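# Stack the loose noodle roll onto the pile

## Task

Set the single loose noodle roll on top of the existing pile so it lies parallel to the rolls already in the pile, without disturbing the pile, and finish with the robot no longer in contact with that roll.

## Robot and tools

Robot: two arms, left_arm (on the +y side) and right_arm. Their bases sit near (+0.002, +0.611, 0) and (-0.095, -0.622, 0) m. right_arm has a right hand and left_arm has its mirror image, a left hand. A two-camera stand is behind the arms. Cameras: cam_high, cam_low, cam_left_wrist, cam_right_wrist, each 672x504.

Scene frame: the origin is at table-top height, midway between the nominal bases. +z is up, +x points out over the table, and +y is toward left_arm. Image left and right do not match arm names. Reported positions are in metres, orientations are quat_wxyz, and velocities are in m/s and rad/s. Reported hand positions can be off by a few cm.

Hand point axes (right hand): +z runs along the straight fingers toward the tips. +y points out of the palm face, which sits at y = -0.062. +x runs across the palm, away from the thumb; on the left hand +x points toward the thumb. The knuckle hinges are at z = -0.017, and the straight fingertips reach about 0.139 m past them. A rigid mast near the wrist, on the palm side, can strike objects.

A row is 48 numbers, each in [-1, 1]. Numbers 1-24 are the left arm and 25-48 the right arm. Each arm's block is:
- dx, dy, dz, rx, ry, rz.
- 16 finger goals: index_mcp, index_abd, index_pip, index_dip, middle_mcp, middle_abd, middle_pip, middle_dip, ring_mcp, ring_abd, ring_pip, ring_dip, thumb_cmc, thumb_axl, thumb_mcp, thumb_ipl.
- current_limit, speed.
Both arms must be filled in, even if only one moves.

Pose numbers are offsets, not poses. They are measured along the scene axes from that arm's Hand target as it stood when the action or move began. 1.0 equals 0.6 m, or 180 degrees for rotation. rx, ry, rz form a single rotation vector about the Hand target's position. Every row in one action or move list is counted from that same start, not from the previous row. Six zeros means stay at the Hand target. Each control step can turn the commanded orientation by at most 32 degrees from the measured one.

Finger numbers are absolute goal angles, scaled between each hinge's two stops. Moving toward -1 curls a finger or swings the thumb in front of the palm. The straight settings are:
- _mcp +0.75, _pip +0.58, _dip +0.70, _abd 0.
- thumb_cmc +0.71, thumb_axl +0.68, thumb_mcp +0.23, thumb_ipl +0.17.
current_limit maps -1..+1 to 0..550 mA (at least 11 mA). speed sets the set-point rate to (speed+1)/2 of 8.5 rad/s. Both start at +0.4 and -0.6. A 0 in a hand column is a real goal, so to leave a hand unchanged, resend its hand_goal, hand_current_limit and hand_speed.

Tools:
- execute_actions(actions, cameras): actions is a list of actions. Each action has up to 15 rows of 1/30 s, and the last row is held if fewer are given. An empty list returns the state with images. cameras is a list of names, ["all"], or [].
- move(target, speed, blend, stop_force, zero, blocking, cameras): drives each hand point in a straight line to the offset pose. target is one row, or a list of up to 15 rows that all count from the same Hand targets. speed is in m/s, 0.002 to 3.2 (default 0.25); turning is capped at twice that in rad/s. blend is a corner radius in m. stop_force is 4 to 120 N and ends an arm's path once it meets that much push; it cannot be used with blocking=false. zero (default true) re-zeroes the force sensor before the move. A move lasts at least 0.5 s and at most 10 s. It does not avoid obstacles or the other arm.
- wait(seconds 0-10, cameras).
- stop(cameras): brakes a running move.
- zoom_image(camera, region [x0,y0,x1,y1] pixels, at most 504 per side): enlarges part of the newest image.
- zero_wrist_force(arm).
- finished_scene(scene): ends the scene; give the current scene number.

Results list for each arm:
- end_effector_position and end_effector_quat_wxyz.
- Hand target: the last commanded pose, which the next offsets start from. The hand may rest short of it; to close the gap, send the missing distance as an offset.
- Joint positions and joint torques.
- Wrist force and Wrist torque, in the hand point's own axes, plus the peak reading since the last one shown.
- hand_goal, hand_measured, hand_current_ma, and hand_state (moving / goal / blocked / overload).
- A move also returns a move: line giving how it ended (done, off_target, moving, held, fault) and any limits (paced, held). done does not mean nothing was touched.
- Warning lines: MOTOR HOT, HAND FAULT, and fault stops.

Cautions:
- The arms are stiff. Commanding a target past a firm contact can trigger a fault stop. About 150 N of net force, or a joint torque limit, stops the arm for 10 s; the wrist joints' limit is 50.2 N m, and a held object's weight counts toward it. Approach contacts slowly, using stop_force.
- Keep the arms and hands from pressing on each other, and never grip the other hand.
- Avoid paths that pass near an arm's own base.
- A finger motor drawing 495 mA or more for 5 s shuts down for 10 s. Motors above 85 °C lock the arm.
- Don't drop the roll or release it while it is moving, don't hit the table or pile hard, and let nothing fall off the table.
- Open the hand and withdraw at the end so nothing is touching the roll.

Each tool is called after ">>>" as name([rows], argument=value, ...), one row to a line, values as JSON.

## Session

>>> execute_actions(actions=[])

Scene clock: 0.00 s.
left_arm: end_effector_position=(+1.0846, +0.1806, +0.3169) hand_goal=(+0.754, +0.000, +0.576, +0.696, +0.754, +0.000, +0.576, +0.696, +0.754, +0.000, +0.576, +0.696, +0.714, +0.678, +0.226, +0.168) hand_measured=(+0.754, +0.000, +0.576, +0.696, +0.754, +0.000, +0.576, +0.696, +0.754, +0.000, +0.576, +0.696, +0.714, +0.678, +0.226, +0.168) hand_current_ma=(+0, +0, +0, +0, +0, +0, +0, +0, +0, +0, +0, +0, +0, +0, +0, +0) hand_state=(goal, goal, goal, goal, goal, goal, goal, goal, goal, goal, goal, goal, goal, goal, goal, goal) hand_current_limit=0.40 hand_speed=-0.60 end_effector_quat_wxyz=(-0.215, +0.831, +0.268, +0.438) | right_arm: end_effector_position=(+0.4327, -0.0401, +0.1689) hand_goal=(+0.754, +0.000, +0.576, +0.696, +0.754, +0.000, +0.576, +0.696, +0.754, +0.000, +0.576, +0.696, +0.714, +0.678, +0.226, +0.168) hand_measured=(+0.754, +0.000, +0.576, +0.696, +0.754, +0.000, +0.576, +0.696, +0.754, +0.000, +0.576, +0.696, +0.714, +0.678, +0.226, +0.168) hand_current_ma=(+0, +0, +0, +0, +0, +0, +0, +0, +0, +0, +0, +0, +0, +0, +0, +0) hand_state=(goal, goal, goal, goal, goal, goal, goal, goal, goal, goal, goal, goal, goal, goal, goal, goal) hand_current_limit=0.40 hand_speed=-0.60 end_effector_quat_wxyz=(+0.056, +0.477, +0.830, +0.285)
Joint positions: left_arm=[-0.705 -0.488 0.512 1.4 0.558 3.46] | right_arm=[0.626 -1.211 1.882 0.325 1.435 3.263]
Joint velocities: within noise
Joint torques (N m): no reading
Motor temperatures (°C): left_arm=[24 28 27 30 33 28] | right_arm=[28 25 25 34 35 34]
Wrist force (N): no reading
Wrist torque (N m): no reading
Wrist force, peak (N): no reading
Hand target: left_arm +1.0846, +0.1806, +0.3169; -0.215, +0.831, +0.268, +0.438 | right_arm +0.4327, -0.0401, +0.1689; +0.056, +0.477, +0.830, +0.285

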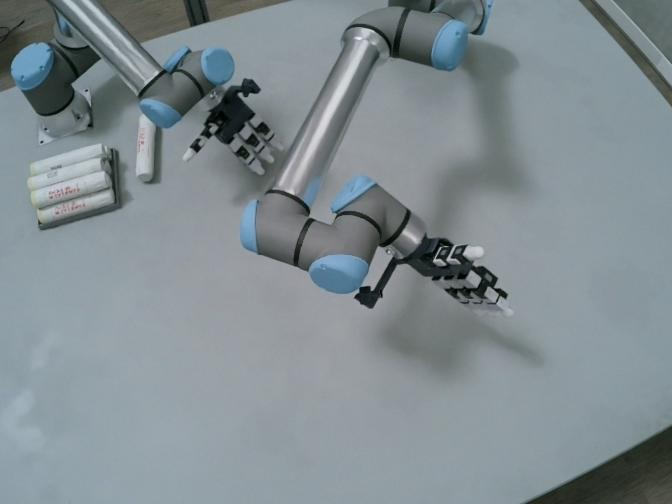

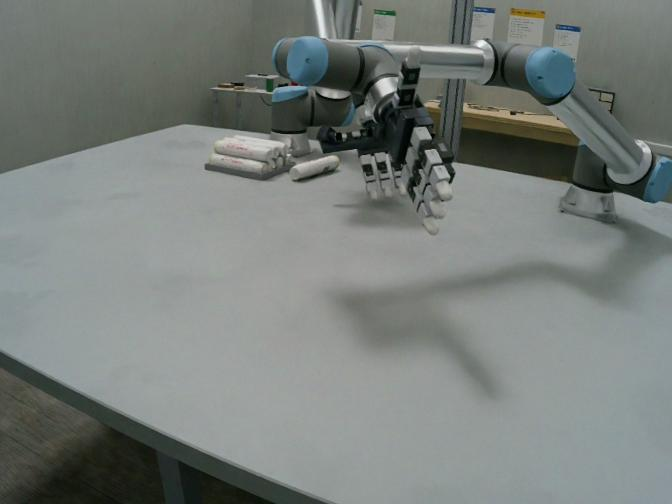

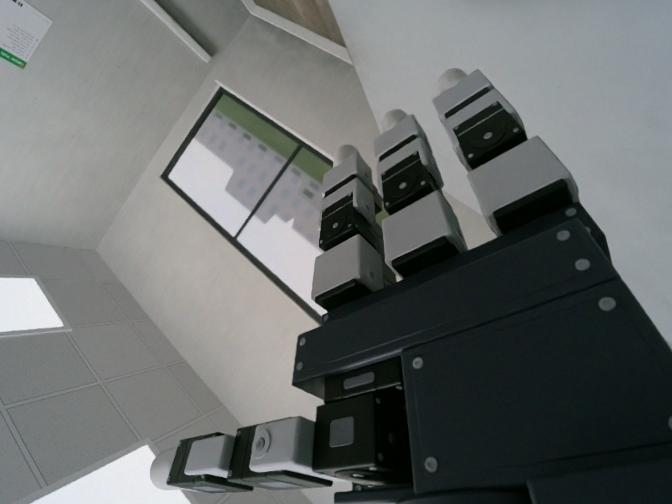

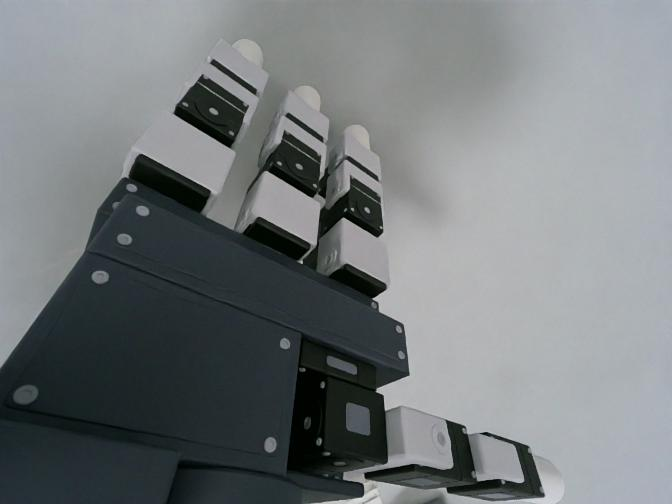

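>>> zoom_image(camera="cam_high", region=[0, 100, 200, 250])

>>> zoom_image(camera="cam_low", region=[180, 110, 380, 210])

Scaled by 2.520 from the camera's 672x504 image, which has a finer 960x720 frame.

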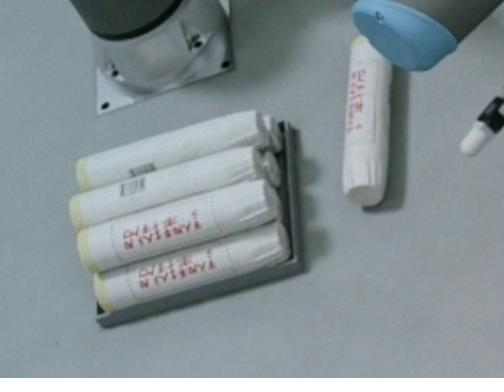

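Scaled by 2.520 from the camera's 672x504 image, which has a finer 960x720 frame.

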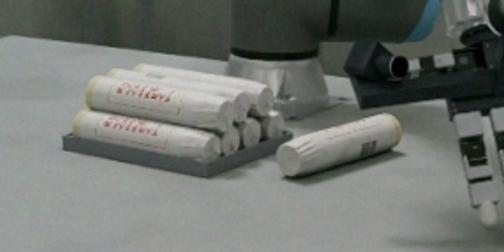

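>>> zoom_image(camera="cam_high", region=[20, 135, 130, 235])

>>> zoom_image(camera="cam_low", region=[200, 125, 300, 185])

Scaled by 4.582 from the camera's 672x504 image, which has a finer 960x720 frame.

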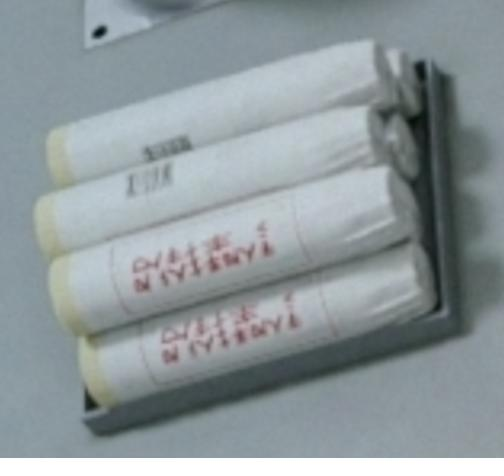

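Scaled by 5.040 from the camera's 672x504 image, which has a finer 960x720 frame.

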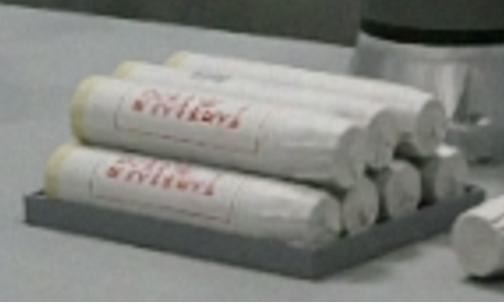

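>>> move(target=[0,0,0,0,0,0,0.754,0,0.576,0.696,0.754,0,0.576,0.696,0.754,0,0.576,0.696,0.714,0.678,0.226,0.168,0.4,-0.6,-0.1012,-0.4298,0.1435,-0.0708,0.1811,-0.2974,0.754,0,0.576,0.696,0.754,0,0.576,0.696,0.754,0,0.576,0.696,0.714,0.678,0.226,0.168,0.4,-0.6], speed=0.4, cameras=["all"])

Scene clock: 266.20 s.
left_arm: end_effector_position=(+1.0846, +0.1806, +0.3169) hand_goal=(+0.754, +0.000, +0.576, +0.696, +0.754, +0.000, +0.576, +0.696, +0.754, +0.000, +0.576, +0.696, +0.714, +0.678, +0.226, +0.168) hand_measured=(+0.754, +0.000, +0.576, +0.696, +0.754, +0.000, +0.576, +0.696, +0.754, +0.000, +0.576, +0.696, +0.714, +0.678, +0.226, +0.168) hand_current_ma=(-2, -1, +1, +0, -2, -1, +1, +0, -2, -1, +1, +0, +0, -2, +0, -1) hand_state=(goal, goal, goal, goal, goal, goal, goal, goal, goal, goal, goal, goal, goal, goal, goal, goal) hand_current_limit=0.40 hand_speed=-0.60 end_effector_quat_wxyz=(-0.215, +0.831, +0.268, +0.438) | right_arm: end_effector_position=(+0.3721, -0.2978, +0.2551) hand_goal=(+0.754, +0.000, +0.576, +0.696, +0.754, +0.000, +0.576, +0.696, +0.754, +0.000, +0.576, +0.696, +0.714, +0.678, +0.226, +0.168) hand_measured=(+0.754, +0.000, +0.576, +0.696, +0.754, +0.000, +0.576, +0.696, +0.756, +0.000, +0.576, +0.696, +0.716, +0.678, +0.224, +0.168) hand_current_ma=(+2, +0, +1, +0, +2, +0, +1, +0, +2, +0, +1, +0, +3, -1, -5, -1) hand_state=(goal, goal, goal, goal, goal, goal, goal, goal, goal, goal, goal, goal, goal, goal, goal, goal) hand_current_limit=0.40 hand_speed=-0.60 end_effector_quat_wxyz=(+0.000, +0.843, +0.538, +0.001)
Joint positions: left_arm=[-0.705 -0.488 0.512 1.4 0.558 3.46] | right_arm=[0.456 -1.336 1.838 1.068 1.57 4.016]
Joint torques (N m): left_arm=[2.5 -117.07 -40.04 4.15 -2.08 -0.45] | right_arm=[0.13 -39.7 -22.07 6.23 2.59 1.86]
Wrist force (N): left_arm=[-0.1 0.0 0.0] | right_arm=[-0.3 0.9 1.0]
Wrist torque (N m): left_arm=[0.00 0.02 -0.01] | right_arm=[-0.04 0.02 0.14]
Wrist force, peak (N): left_arm=[0.1 -0.5 0.5] | right_arm=[-1.2 1.4 0.1]
Hand target: left_arm +1.0846, +0.1806, +0.3169; -0.215, +0.831, +0.268, +0.438 | right_arm +0.3720, -0.2979, +0.2550; +0.000, +0.843, +0.538, +0.000
Off the commanded pose: left_arm 0.000 m, 0 deg | right_arm 0.000 m, 0 deg.
move: done
camera_calibration:
cam_right_wrist: T_world_to_cam=[[0.217039, -0.975327, -0.0404031, -0.320169], [-0.646714, -0.174669, 0.742463, -0.0537326], [-0.731201, -0.135014, -0.668667, 0.527243], [0, 0, 0, 1]] pos_world=[0.42026, -0.25047, 0.379509]

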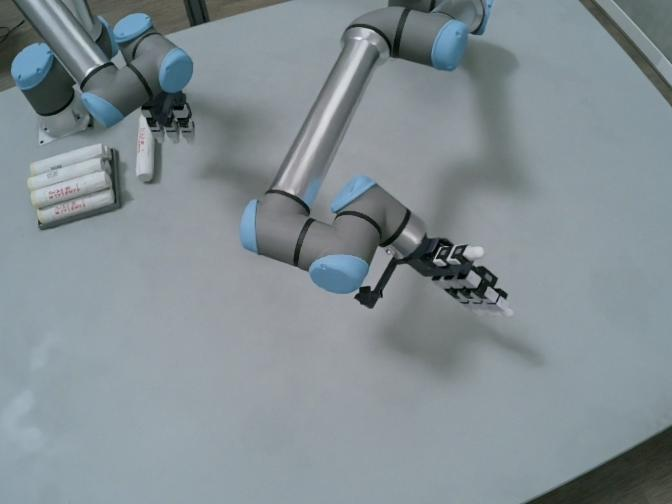

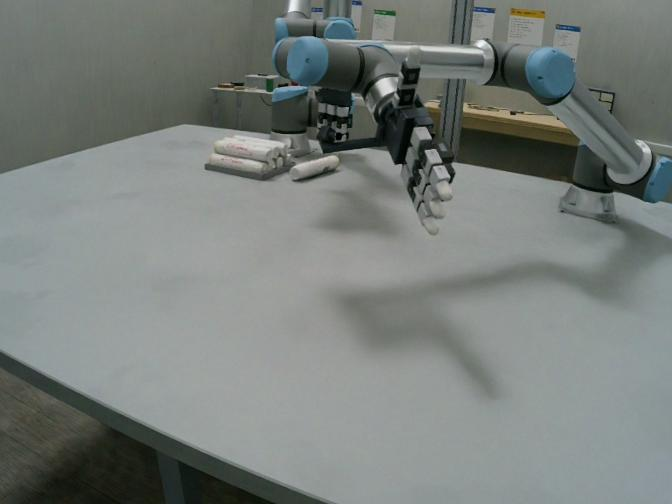

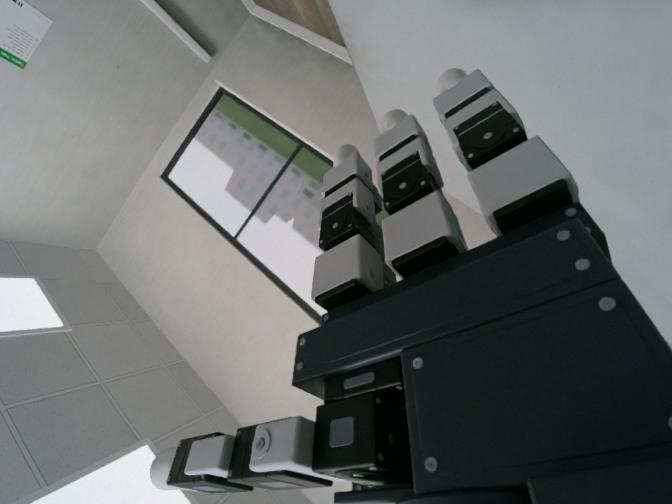

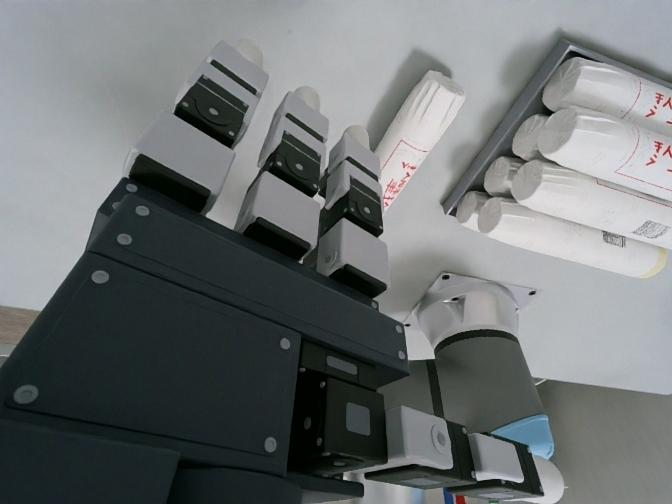

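>>> zoom_image(camera="cam_right_wrist", region=[360, 50, 520, 220])

>>> zoom_image(camera="cam_right_wrist", region=[430, 20, 672, 290])

Scaled by 2.965 from the camera's 672x504 image, which has a finer 960x720 frame.

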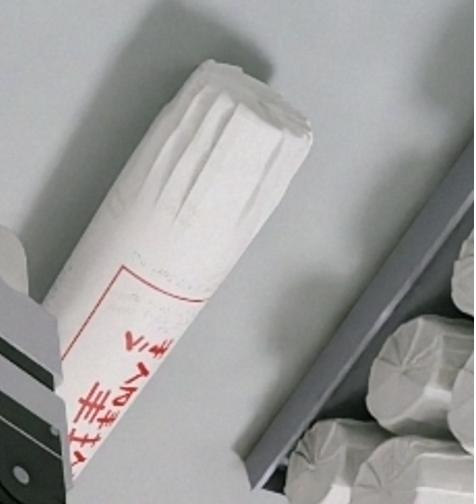

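Scaled by 1.867 from the camera's 672x504 image, which has a finer 960x720 frame.

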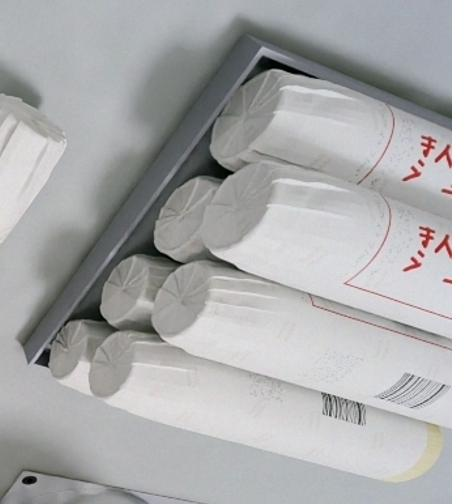

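>>> move(target=[0,0,0,0,0,0,0.754,0,0.576,0.696,0.754,0,0.576,0.696,0.754,0,0.576,0.696,0.714,0.678,0.226,0.168,0.4,-0.6,0.05,-0.25,0.0833,0,0,0,0.754,0,0.576,0.696,0.754,0,0.576,0.696,0.754,0,0.576,0.696,0.714,0.678,0.226,0.168,0.4,-0.6], cameras=["cam_right_wrist","cam_high"])

>>> zoom_image(camera="cam_right_wrist", region=[310, 20, 672, 320])

Scene clock: 290.43 s.
left_arm: end_effector_position=(+1.0846, +0.1806, +0.3169) hand_goal=(+0.754, +0.000, +0.576, +0.696, +0.754, +0.000, +0.576, +0.696, +0.754, +0.000, +0.576, +0.696, +0.714, +0.678, +0.226, +0.168) hand_measured=(+0.754, +0.000, +0.576, +0.696, +0.754, +0.000, +0.576, +0.696, +0.754, +0.000, +0.576, +0.696, +0.714, +0.678, +0.226, +0.168) hand_current_ma=(-2, -1, +1, +0, -2, -1, +1, +0, -2, -1, +1, +0, +0, -2, +0, -1) hand_state=(goal, goal, goal, goal, goal, goal, goal, goal, goal, goal, goal, goal, goal, goal, goal, goal) hand_current_limit=0.40 hand_speed=-0.60 end_effector_quat_wxyz=(-0.215, +0.831, +0.268, +0.438) | right_arm: end_effector_position=(+0.4019, -0.4479, +0.3049) hand_goal=(+0.754, +0.000, +0.576, +0.696, +0.754, +0.000, +0.576, +0.696, +0.754, +0.000, +0.576, +0.696, +0.714, +0.678, +0.226, +0.168) hand_measured=(+0.754, +0.000, +0.576, +0.696, +0.754, +0.000, +0.576, +0.696, +0.754, +0.000, +0.576, +0.696, +0.716, +0.678, +0.224, +0.168) hand_current_ma=(+0, +0, +1, +0, +0, +0, +1, +0, +1, +0, +1, +0, +3, -1, -6, -1) hand_state=(goal, goal, goal, goal, goal, goal, goal, goal, goal, goal, goal, goal, goal, goal, goal, goal) hand_current_limit=0.40 hand_speed=-0.60 end_effector_quat_wxyz=(+0.000, +0.843, +0.538, +0.000)
Joint positions: left_arm=[-0.705 -0.488 0.512 1.4 0.558 3.46] | right_arm=[0.143 -1.479 1.911 1.138 1.57 3.704]
Joint torques (N m): left_arm=[3.11 -116.89 -39.41 4.32 -2.17 -0.33] | right_arm=[-17.75 -44.27 -48.71 2.8 -0.17 -2.32]
Wrist force (N): left_arm=[0.0 0.1 0.1] | right_arm=[0.3 0.7 0.6]
Wrist torque (N m): left_arm=[-0.01 0.00 0.01] | right_arm=[0.00 -0.03 -0.03]
Wrist force, peak (N): left_arm=[0.1 -0.2 0.6] | right_arm=[-1.7 2.0 -0.1]
Hand target: left_arm +1.0846, +0.1806, +0.3169; -0.215, +0.831, +0.268, +0.438 | right_arm +0.4020, -0.4479, +0.3050; +0.000, +0.843, +0.538, +0.000
Off the commanded pose: left_arm 0.000 m, 0 deg | right_arm 0.000 m, 0 deg.
move: done
camera_calibration:
cam_right_wrist: T_world_to_cam=[[0.216761, -0.975396, -0.0402076, -0.470932], [-0.64643, -0.174275, 0.742804, -0.0976867], [-0.731535, -0.135019, -0.668301, 0.562145], [0, 0, 0, 1]] pos_world=[0.45016, -0.40047, 0.429309]
Images, in order (width x height): cam_high 672x504, cam_right_wrist 672x504.

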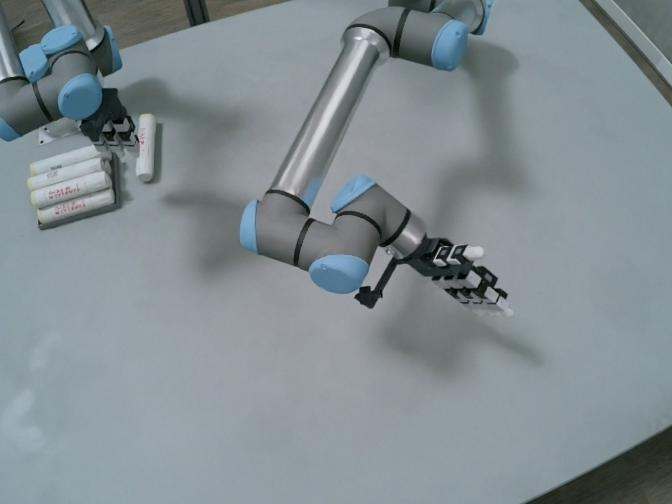

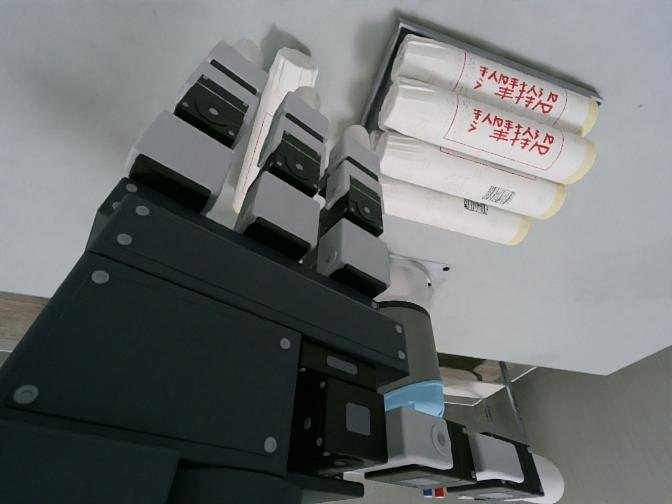

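Scaled by 1.392 from the camera's 672x504 image, which has a finer 960x720 frame.

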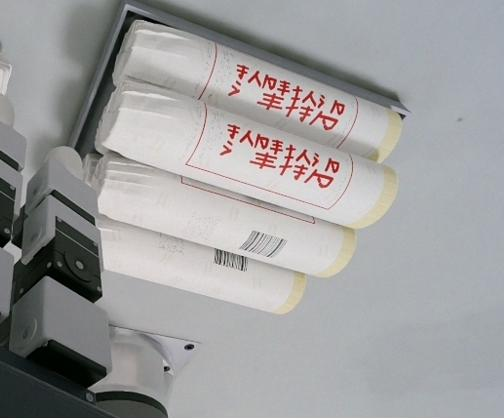

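>>> zoom_image(camera="cam_right_wrist", region=[220, 30, 340, 230])

>>> zoom_image(camera="cam_high", region=[20, 90, 180, 240])

Scaled by 2.520 from the camera's 672x504 image, which has a finer 960x720 frame.

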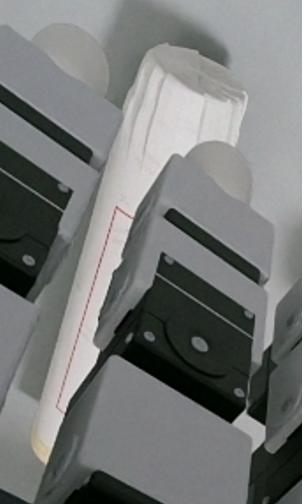

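Scaled by 3.150 from the camera's 672x504 image, which has a finer 960x720 frame.

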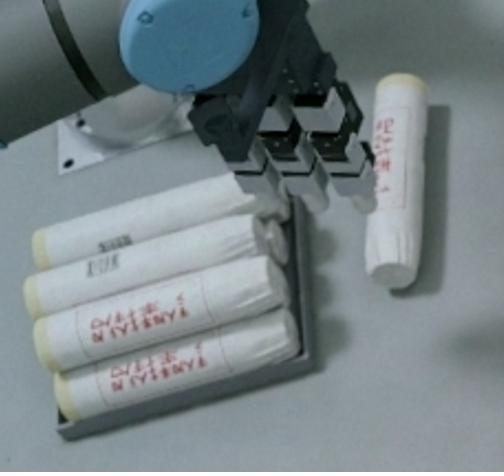

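>>> move([
  [0,0,0,0,0,0,0.754,0,0.576,0.696,0.754,0,0.576,0.696,0.754,0,0.576,0.696,0.714,0.678,0.226,0.168,0.4,-0.6,0,0.0833,0.05,0,0,0.4722,0.589,0,-0.378,0.477,0.589,0,-0.378,0.477,0.589,0,-0.378,0.477,-0.8,0.678,0.226,-0.049,0.4,-0.6],
  [0,0,0,0,0,0,0.754,0,0.576,0.696,0.754,0,0.576,0.696,0.754,0,0.576,0.696,0.714,0.678,0.226,0.168,0.4,-0.6,0,0.25,0.05,0,0,0.9722,0.589,0,-0.378,0.477,0.589,0,-0.378,0.477,0.589,0,-0.378,0.477,-0.8,0.678,0.226,-0.049,0.4,-0.6],
  [0,0,0,0,0,0,0.754,0,0.576,0.696,0.754,0,0.576,0.696,0.754,0,0.576,0.696,0.714,0.678,0.226,0.168,0.4,-0.6,0.1083,0.5232,-0.065,0.6302,-0.1397,-0.6302,0.589,0,-0.378,0.477,0.589,0,-0.378,0.477,0.589,0,-0.378,0.477,-0.8,0.678,0.226,-0.049,0.4,-0.6],
], speed=0.5, blend=[0.03,0.03,0], cameras=["all"])

Scene clock: 482.23 s.
left_arm: end_effector_position=(+1.0846, +0.1806, +0.3169) hand_goal=(+0.754, +0.000, +0.576, +0.696, +0.754, +0.000, +0.576, +0.696, +0.754, +0.000, +0.576, +0.696, +0.714, +0.678, +0.226, +0.168) hand_measured=(+0.754, +0.000, +0.576, +0.696, +0.754, +0.000, +0.576, +0.696, +0.754, +0.000, +0.576, +0.696, +0.714, +0.678, +0.226, +0.168) hand_current_ma=(-2, -1, +1, +0, -2, -1, +1, +0, -2, -1, +1, +0, +0, -2, +0, -1) hand_state=(goal, goal, goal, goal, goal, goal, goal, goal, goal, goal, goal, goal, goal, goal, goal, goal) hand_current_limit=0.40 hand_speed=-0.60 end_effector_quat_wxyz=(-0.215, +0.831, +0.268, +0.438) | right_arm: end_effector_position=(+0.4669, -0.1339, +0.2659) hand_goal=(+0.590, +0.000, -0.378, +0.478, +0.590, +0.000, -0.378, +0.478, +0.590, +0.000, -0.378, +0.478, -0.800, +0.678, +0.226, -0.048) hand_measured=(+0.586, +0.000, -0.376, +0.480, +0.584, +0.000, -0.376, +0.480, +0.584, +0.000, -0.376, +0.480, -0.798, +0.678, +0.224, -0.048) hand_current_ma=(-12, +0, +3, +6, -14, +0, +3, +5, -16, +0, +4, +5, +4, -1, -4, +2) hand_state=(goal, goal, goal, goal, goal, goal, goal, goal, goal, goal, goal, goal, goal, goal, goal, goal) hand_current_limit=0.40 hand_speed=-0.60 end_effector_quat_wxyz=(+0.499, -0.500, +0.500, -0.501)
Joint positions: left_arm=[-0.705 -0.488 0.512 1.4 0.558 3.46] | right_arm=[0.677 -1.47 2.063 -0.593 2.233 -0.001]
Joint torques (N m): left_arm=[2.58 -117.51 -39.48 4.34 -2.32 -0.75] | right_arm=[-18.38 -54.99 -40.74 -3.75 3.58 -2.5]
Wrist force (N): left_arm=[0.2 0.1 0.0] | right_arm=[-0.1 2.2 0.5]
Wrist torque (N m): left_arm=[0.01 -0.02 0.01] | right_arm=[-0.12 0.11 0.00]
Wrist force, peak (N): left_arm=[-0.4 -0.5 0.3] | right_arm=[-0.9 3.0 0.3]
Hand target: left_arm +1.0846, +0.1806, +0.3169; -0.215, +0.831, +0.268, +0.438 | right_arm +0.4670, -0.1340, +0.2660; +0.499, -0.500, +0.500, -0.501
Off the commanded pose: left_arm 0.000 m, 0 deg | right_arm 0.000 m, 0 deg.
move: done
camera_calibration:
cam_right_wrist: T_world_to_cam=[[0.0397481, 0.792366, -0.60875, 0.290192], [-0.742833, 0.430902, 0.51237, 0.21534], [0.668296, 0.431834, 0.605723, -0.290536], [0, 0, 0, 1]] pos_world=[0.342591, -0.197265, 0.242305]

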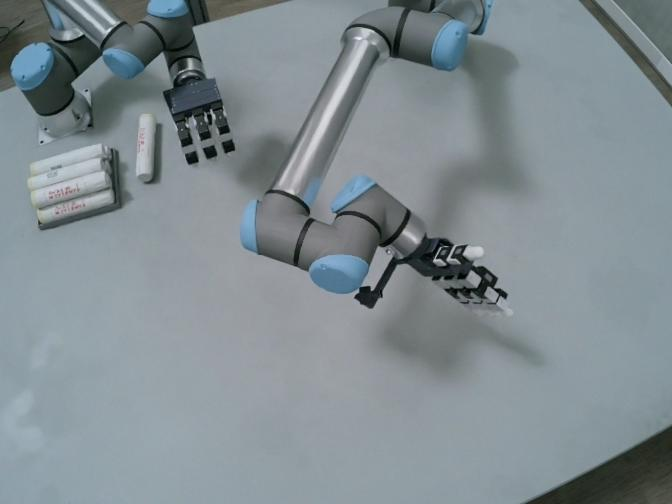

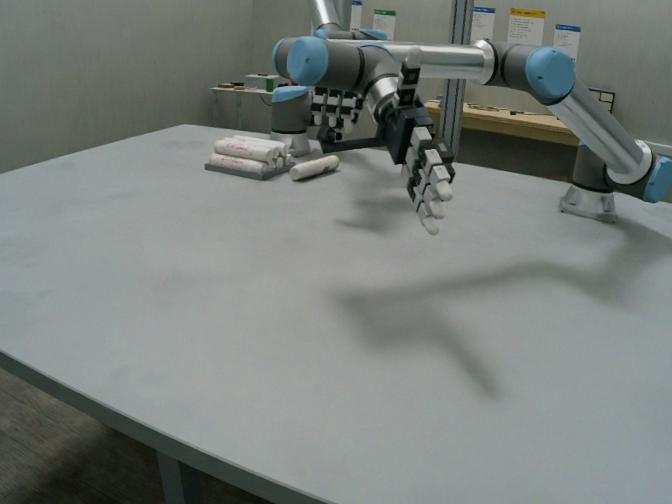

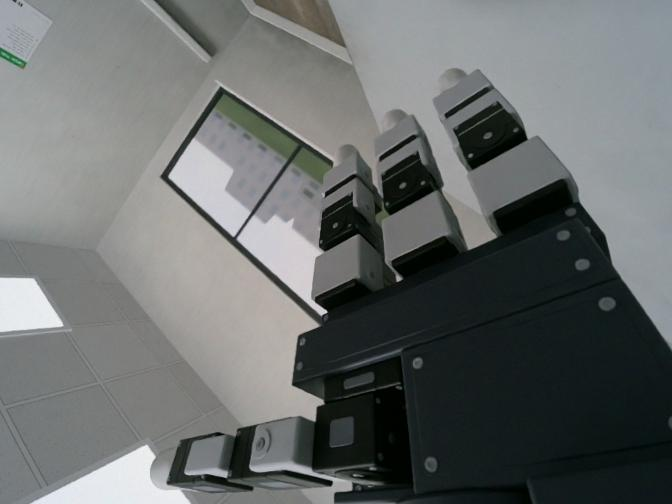

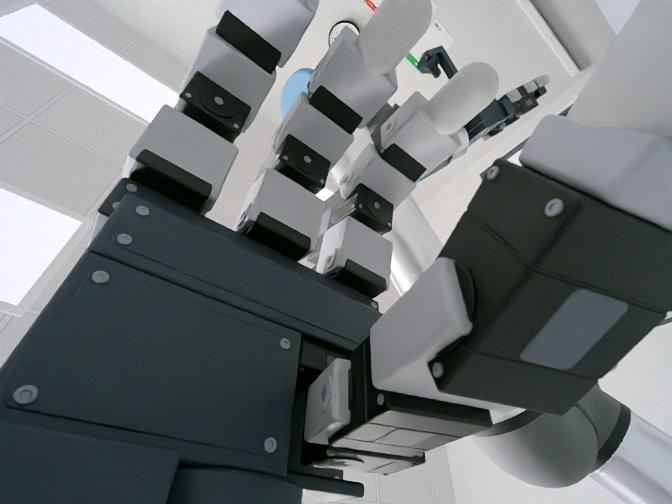

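>>> move([
  [0,0,0,0,0,0,0.754,0,0.576,0.696,0.754,0,0.576,0.696,0.754,0,0.576,0.696,0.714,0.678,0.226,0.168,0.4,-0.6,-0.036,-0.211,0,0,0,-0.1667,0.589,0,-0.378,0.477,0.589,0,-0.378,0.477,0.589,0,-0.378,0.477,-0.8,0.678,0.226,-0.049,0.4,-0.6],
  [0,0,0,0,0,0,0.754,0,0.576,0.696,0.754,0,0.576,0.696,0.754,0,0.576,0.696,0.714,0.678,0.226,0.168,0.4,-0.6,-0.1727,-0.3757,0,0,0,-0.3333,0.589,0,-0.378,0.477,0.589,0,-0.378,0.477,0.589,0,-0.378,0.477,-0.8,0.678,0.226,-0.049,0.4,-0.6],
  [0,0,0,0,0,0,0.754,0,0.576,0.696,0.754,0,0.576,0.696,0.754,0,0.576,0.696,0.714,0.678,0.226,0.168,0.4,-0.6,-0.3733,-0.45,0,0,0,-0.5,0.589,0,-0.378,0.477,0.589,0,-0.378,0.477,0.589,0,-0.378,0.477,-0.8,0.678,0.226,-0.049,0.4,-0.6],
  [0,0,0,0,0,0,0.754,0,0.576,0.696,0.754,0,0.576,0.696,0.754,0,0.576,0.696,0.714,0.678,0.226,0.168,0.4,-0.6,-0.449,-0.45,0,0,0,-0.5583,0.589,0,-0.378,0.477,0.589,0,-0.378,0.477,0.589,0,-0.378,0.477,-0.8,0.678,0.226,-0.049,0.4,-0.6],
  [0,0,0,0,0,0,0.754,0,0.576,0.696,0.754,0,0.576,0.696,0.754,0,0.576,0.696,0.714,0.678,0.226,0.168,0.4,-0.6,-0.4378,-0.4007,-0.1903,0.0731,0.0608,-0.5547,0.589,0,-0.378,0.477,0.589,0,-0.378,0.477,0.589,0,-0.378,0.477,-0.8,0.678,0.226,-0.049,0.4,-0.6],
], speed=0.4, blend=[0.02,0.02,0.02,0,0], cameras=["all"])

>>> zoom_image(camera="cam_high", region=[20, 60, 220, 240])

>>> zoom_image(camera="cam_low", region=[200, 80, 400, 220])

Scene clock: 505.50 s.
left_arm: end_effector_position=(+1.0846, +0.1806, +0.3169) hand_goal=(+0.754, +0.000, +0.576, +0.696, +0.754, +0.000, +0.576, +0.696, +0.754, +0.000, +0.576, +0.696, +0.714, +0.678, +0.226, +0.168) hand_measured=(+0.754, +0.000, +0.576, +0.696, +0.754, +0.000, +0.576, +0.696, +0.754, +0.000, +0.576, +0.696, +0.714, +0.678, +0.226, +0.168) hand_current_ma=(-2, -1, +1, +0, -2, -1, +1, +0, -2, -1, +1, +0, +0, -2, +0, -1) hand_state=(goal, goal, goal, goal, goal, goal, goal, goal, goal, goal, goal, goal, goal, goal, goal, goal) hand_current_limit=0.40 hand_speed=-0.60 end_effector_quat_wxyz=(-0.215, +0.831, +0.268, +0.438) | right_arm: end_effector_position=(+0.2043, -0.3745, +0.1518) hand_goal=(+0.590, +0.000, -0.378, +0.478, +0.590, +0.000, -0.378, +0.478, +0.590, +0.000, -0.378, +0.478, -0.800, +0.678, +0.226, -0.048) hand_measured=(+0.584, +0.000, -0.376, +0.480, +0.584, +0.000, -0.376, +0.480, +0.582, +0.000, -0.376, +0.480, -0.798, +0.678, +0.224, -0.048) hand_current_ma=(-13, +0, +3, +6, -16, +0, +3, +4, -19, +0, +3, +5, +4, -1, -4, +2) hand_state=(goal, goal, goal, goal, goal, goal, goal, goal, goal, goal, goal, goal, goal, goal, goal, goal) hand_current_limit=0.40 hand_speed=-0.60 end_effector_quat_wxyz=(-0.056, +0.072, +0.790, -0.606)
Joint positions: left_arm=[-0.705 -0.488 0.512 1.4 0.558 3.46] | right_arm=[0.673 -1.462 2.187 -1.071 4.013 -0.229]
Joint torques (N m): left_arm=[2.1 -117.33 -39.44 4.42 -2.32 -0.9] | right_arm=[4.64 -51.94 -34.43 -2.29 -4.26 -2.27]
Wrist force (N): left_arm=[0.1 -0.5 -0.1] | right_arm=[-0.2 1.3 0.9]
Wrist torque (N m): left_arm=[-0.06 0.00 0.02] | right_arm=[-0.17 0.07 -0.10]
Wrist force, peak (N): left_arm=[0.0 -0.4 0.6] | right_arm=[-0.5 3.7 1.0]
Hand target: left_arm +1.0846, +0.1806, +0.3169; -0.215, +0.831, +0.268, +0.438 | right_arm +0.2043, -0.3744, +0.1518; -0.056, +0.072, +0.790, -0.606
Off the commanded pose: left_arm 0.000 m, 0 deg | right_arm 0.000 m, 0 deg.
move: done
camera_calibration:
cam_right_wrist: T_world_to_cam=[[0.800806, -0.0273548, -0.598298, -0.0422723], [0.530377, 0.496447, 0.687197, -0.0796585], [0.278226, -0.867636, 0.412067, -0.319481], [0, 0, 0, 1]] pos_world=[0.164989, -0.238803, 0.161097]

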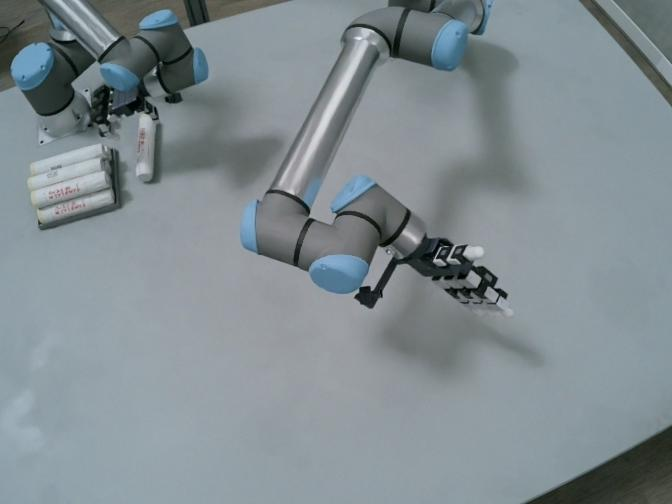

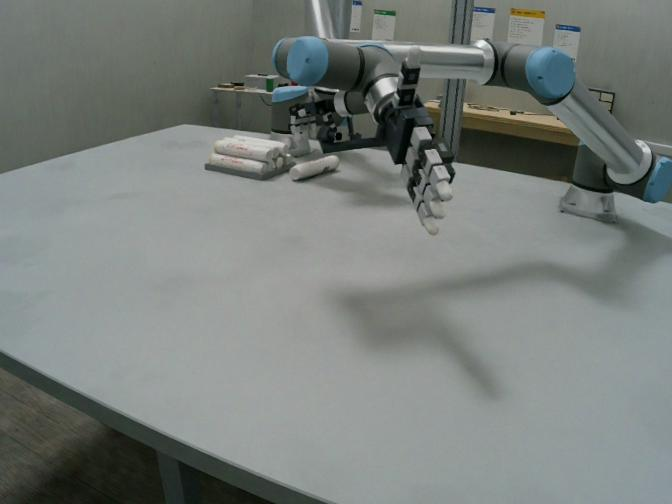

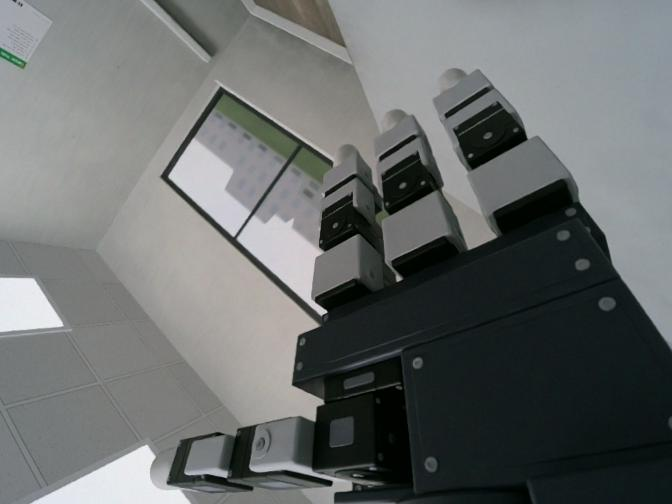

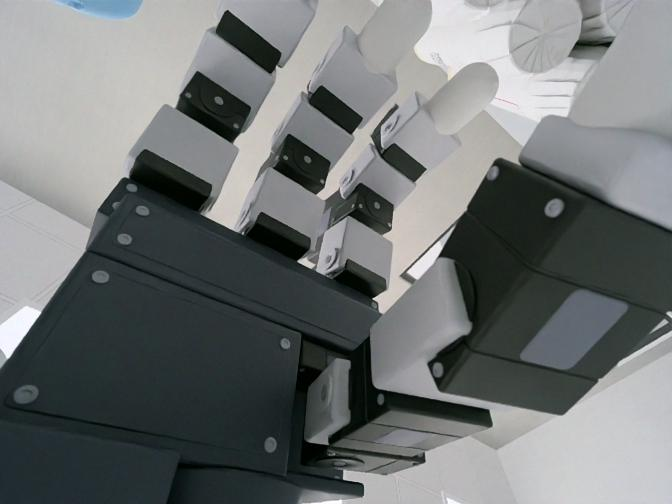

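Scaled by 2.520 from the camera's 672x504 image, which has a finer 960x720 frame.

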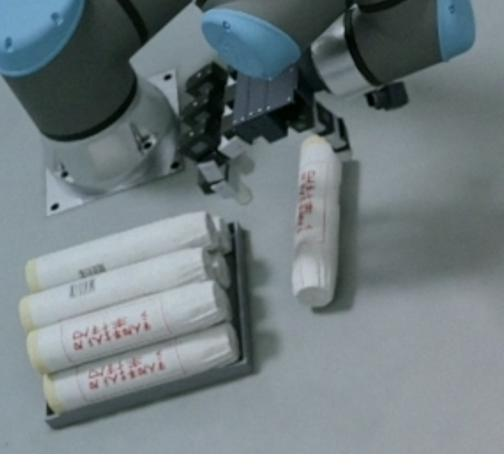

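Scaled by 2.520 from the camera's 672x504 image, which has a finer 960x720 frame.

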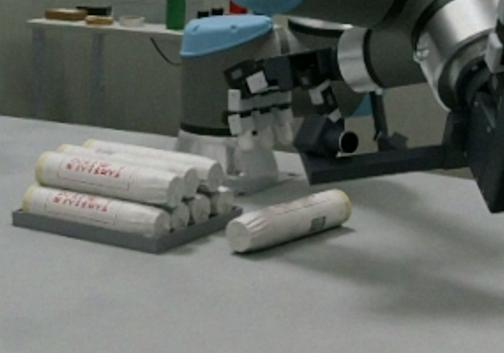

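>>> move(target=[0,0,0,0,0,0,0.754,0,0.576,0.696,0.754,0,0.576,0.696,0.754,0,0.576,0.696,0.714,0.678,0.226,0.168,0.4,-0.6,0,0,-0.1,0,0,0,0.589,0,-0.378,0.477,0.589,0,-0.378,0.477,0.589,0,-0.378,0.477,-0.8,0.678,0.226,-0.049,0.4,-0.6], speed=0.1, stop_force=8, cameras=["cam_high","cam_low","cam_right_wrist"])

>>> zoom_image(camera="cam_high", region=[20, 60, 220, 240])

>>> zoom_image(camera="cam_low", region=[250, 100, 370, 200])

Scene clock: 516.33 s.
left_arm: end_effector_position=(+1.0846, +0.1806, +0.3169) hand_goal=(+0.754, +0.000, +0.576, +0.696, +0.754, +0.000, +0.576, +0.696, +0.754, +0.000, +0.576, +0.696, +0.714, +0.678, +0.226, +0.168) hand_measured=(+0.754, +0.000, +0.576, +0.696, +0.754, +0.000, +0.576, +0.696, +0.754, +0.000, +0.576, +0.696, +0.714, +0.678, +0.226, +0.168) hand_current_ma=(-2, -1, +1, +0, -2, -1, +1, +0, -2, -1, +1, +0, +0, -2, +0, -1) hand_state=(goal, goal, goal, goal, goal, goal, goal, goal, goal, goal, goal, goal, goal, goal, goal, goal) hand_current_limit=0.40 hand_speed=-0.60 end_effector_quat_wxyz=(-0.215, +0.831, +0.268, +0.438) | right_arm: end_effector_position=(+0.2043, -0.3744, +0.0918) hand_goal=(+0.590, +0.000, -0.378, +0.478, +0.590, +0.000, -0.378, +0.478, +0.590, +0.000, -0.378, +0.478, -0.800, +0.678, +0.226, -0.048) hand_measured=(+0.584, +0.000, -0.376, +0.480, +0.584, +0.000, -0.376, +0.480, +0.582, +0.000, -0.376, +0.480, -0.798, +0.678, +0.224, -0.048) hand_current_ma=(-13, +0, +3, +6, -16, +0, +3, +4, -19, +0, +3, +5, +4, -1, -4, +2) hand_state=(goal, goal, goal, goal, goal, goal, goal, goal, goal, goal, goal, goal, goal, goal, goal, goal) hand_current_limit=0.40 hand_speed=-0.60 end_effector_quat_wxyz=(-0.056, +0.072, +0.790, -0.606)
Joint positions: left_arm=[-0.705 -0.488 0.512 1.4 0.558 3.46] | right_arm=[0.673 -1.375 2.23 -1.2 4.013 -0.229]
Joint torques (N m): left_arm=[2.81 -117.4 -38.59 4.42 -2.26 -0.94] | right_arm=[7.11 -34.41 -39.65 -1.18 -2.56 -1.45]
Wrist force (N): left_arm=[-0.2 -0.1 0.3] | right_arm=[-0.2 1.6 0.5]
Wrist torque (N m): left_arm=[-0.05 0.03 -0.01] | right_arm=[-0.14 0.07 -0.03]
Wrist force, peak (N): left_arm=[-0.3 -0.3 0.5] | right_arm=[-0.1 3.1 0.4]
Hand target: left_arm +1.0846, +0.1806, +0.3169; -0.215, +0.831, +0.268, +0.438 | right_arm +0.2043, -0.3744, +0.0918; -0.056, +0.072, +0.790, -0.606
Off the commanded pose: left_arm 0.000 m, 0 deg | right_arm 0.000 m, 0 deg.
move: done
camera_calibration:
cam_right_wrist: T_world_to_cam=[[0.80079, -0.0271247, -0.598331, -0.0780494], [0.530286, 0.496525, 0.687212, -0.0384634], [0.278445, -0.867599, 0.411996, -0.294818], [0, 0, 0, 1]] pos_world=[0.164989, -0.238803, 0.101197]
Images, in order (width x height): cam_high 672x504, cam_low 672x504, cam_right_wrist 672x504.

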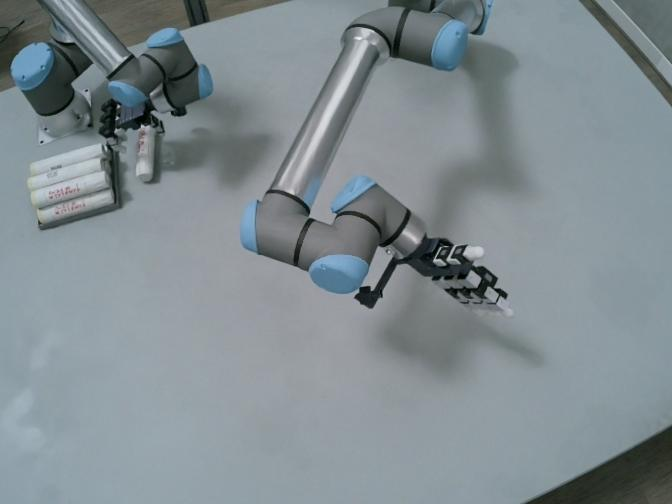

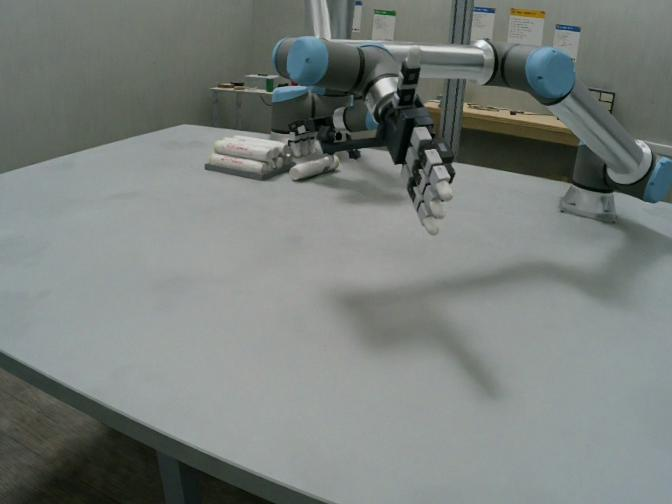

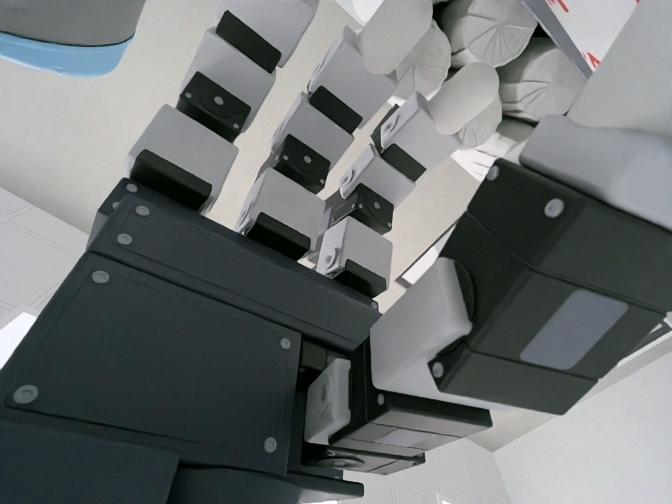

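Scaled by 2.520 from the camera's 672x504 image, which has a finer 960x720 frame.

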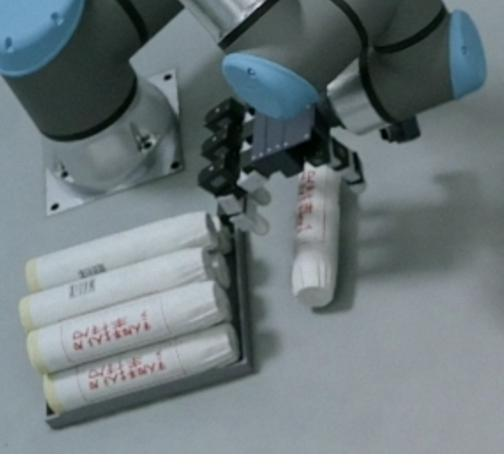

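Scaled by 4.200 from the camera's 672x504 image, which has a finer 960x720 frame.

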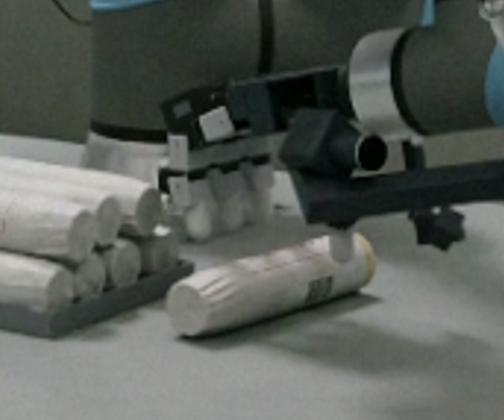

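>>> move(target=[0,0,0,0,0,0,0.754,0,0.576,0.696,0.754,0,0.576,0.696,0.754,0,0.576,0.696,0.714,0.678,0.226,0.168,0.4,-0.6,0,0,-0.0667,0,0,0,0.589,0,-0.378,0.477,0.589,0,-0.378,0.477,0.589,0,-0.378,0.477,-0.8,0.678,0.226,-0.049,0.4,-0.6], speed=0.05, stop_force=6, cameras=["cam_high","cam_low","cam_right_wrist"])

>>> zoom_image(camera="cam_high", region=[20, 60, 220, 240])

>>> zoom_image(camera="cam_low", region=[250, 100, 370, 200])

Scene clock: 529.87 s.
left_arm: end_effector_position=(+1.0846, +0.1806, +0.3169) hand_goal=(+0.754, +0.000, +0.576, +0.696, +0.754, +0.000, +0.576, +0.696, +0.754, +0.000, +0.576, +0.696, +0.714, +0.678, +0.226, +0.168) hand_measured=(+0.754, +0.000, +0.576, +0.696, +0.754, +0.000, +0.576, +0.696, +0.754, +0.000, +0.576, +0.696, +0.714, +0.678, +0.226, +0.168) hand_current_ma=(-2, -1, +1, +0, -2, -1, +1, +0, -2, -1, +1, +0, +0, -2, +0, -1) hand_state=(goal, goal, goal, goal, goal, goal, goal, goal, goal, goal, goal, goal, goal, goal, goal, goal) hand_current_limit=0.40 hand_speed=-0.60 end_effector_quat_wxyz=(-0.215, +0.831, +0.268, +0.438) | right_arm: end_effector_position=(+0.2043, -0.3744, +0.0518) hand_goal=(+0.590, +0.000, -0.378, +0.478, +0.590, +0.000, -0.378, +0.478, +0.590, +0.000, -0.378, +0.478, -0.800, +0.678, +0.226, -0.048) hand_measured=(+0.584, +0.000, -0.376, +0.480, +0.584, +0.000, -0.376, +0.480, +0.582, +0.000, -0.376, +0.480, -0.798, +0.678, +0.224, -0.048) hand_current_ma=(-13, +0, +3, +6, -16, +0, +3, +4, -19, +0, +3, +5, +4, -1, -4, +2) hand_state=(goal, goal, goal, goal, goal, goal, goal, goal, goal, goal, goal, goal, goal, goal, goal, goal) hand_current_limit=0.40 hand_speed=-0.60 end_effector_quat_wxyz=(-0.056, +0.072, +0.790, -0.606)
Joint positions: left_arm=[-0.705 -0.488 0.512 1.4 0.558 3.46] | right_arm=[0.673 -1.31 2.252 -1.287 4.013 -0.229]
Joint torques (N m): left_arm=[2.54 -116.72 -38.93 4.3 -2.37 -1.07] | right_arm=[-7.07 -55.97 -37.03 0.38 -1.84 -0.57]
Wrist force (N): left_arm=[-0.3 -0.2 0.1] | right_arm=[0.0 1.6 0.5]
Wrist torque (N m): left_arm=[-0.04 0.05 -0.02] | right_arm=[-0.12 0.02 -0.08]
Wrist force, peak (N): left_arm=[-0.2 -0.1 0.6] | right_arm=[-0.1 2.3 0.6]
Hand target: left_arm +1.0846, +0.1806, +0.3169; -0.215, +0.831, +0.268, +0.438 | right_arm +0.2043, -0.3744, +0.0518; -0.056, +0.072, +0.790, -0.606
Off the commanded pose: left_arm 0.000 m, 0 deg | right_arm 0.000 m, 0 deg.
move: done
camera_calibration:
cam_right_wrist: T_world_to_cam=[[0.800747, -0.0271642, -0.598386, -0.102042], [0.53035, 0.496523, 0.687164, -0.0109143], [0.278446, -0.867599, 0.411996, -0.278297], [0, 0, 0, 1]] pos_world=[0.164989, -0.238803, 0.0610971]
Images, in order (width x height): cam_high 672x504, cam_low 672x504, cam_right_wrist 672x504.

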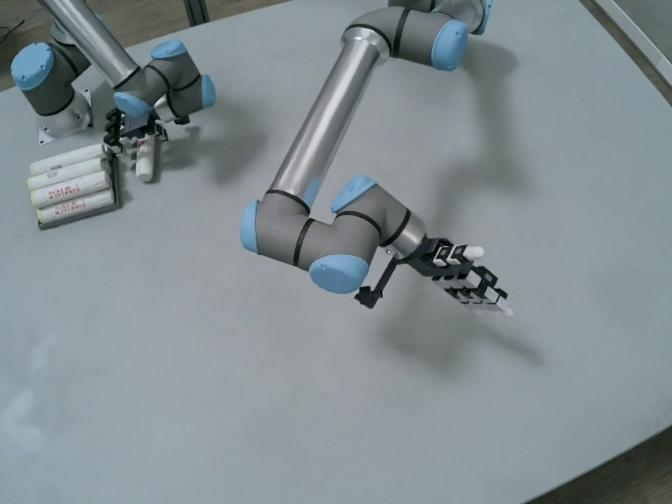

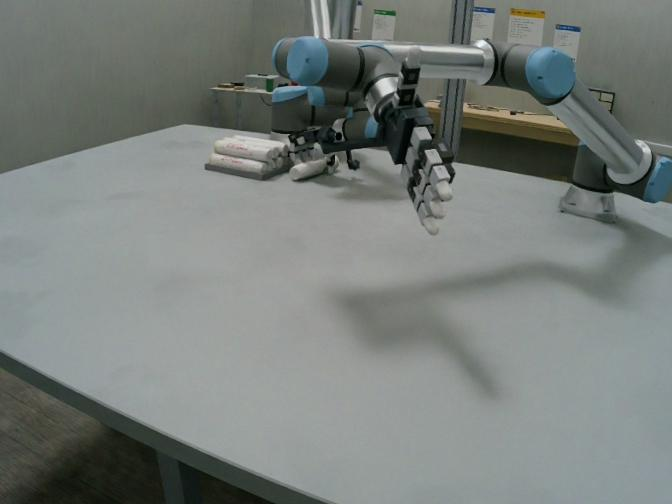

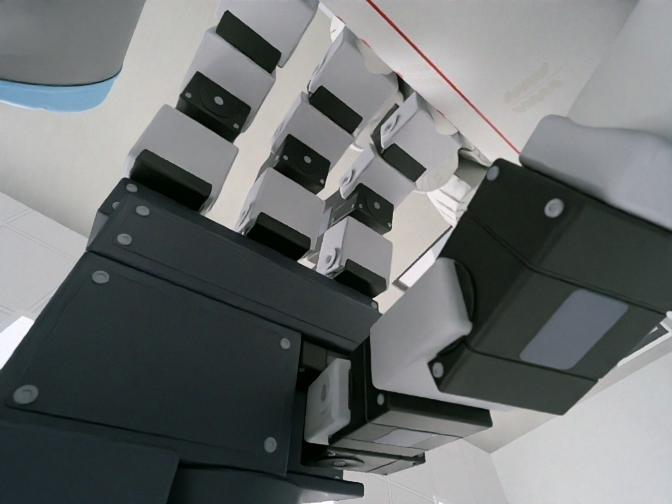

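Scaled by 2.520 from the camera's 672x504 image, which has a finer 960x720 frame.

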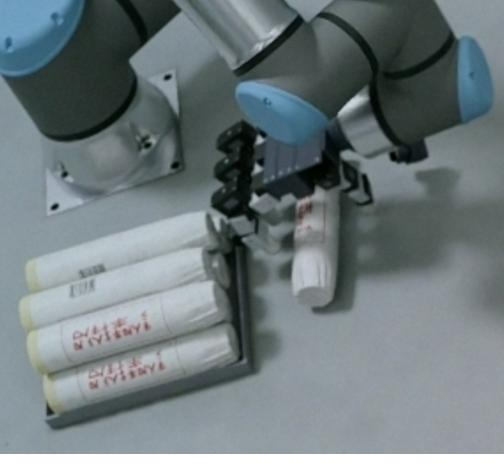

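Scaled by 4.200 from the camera's 672x504 image, which has a finer 960x720 frame.

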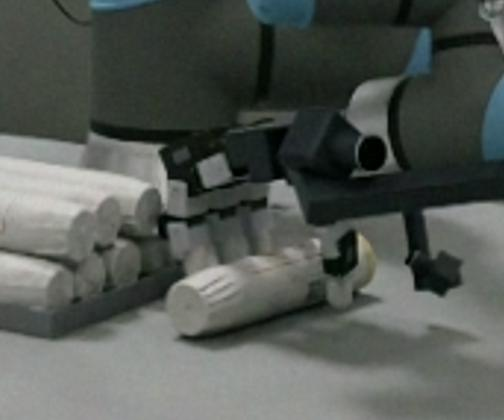

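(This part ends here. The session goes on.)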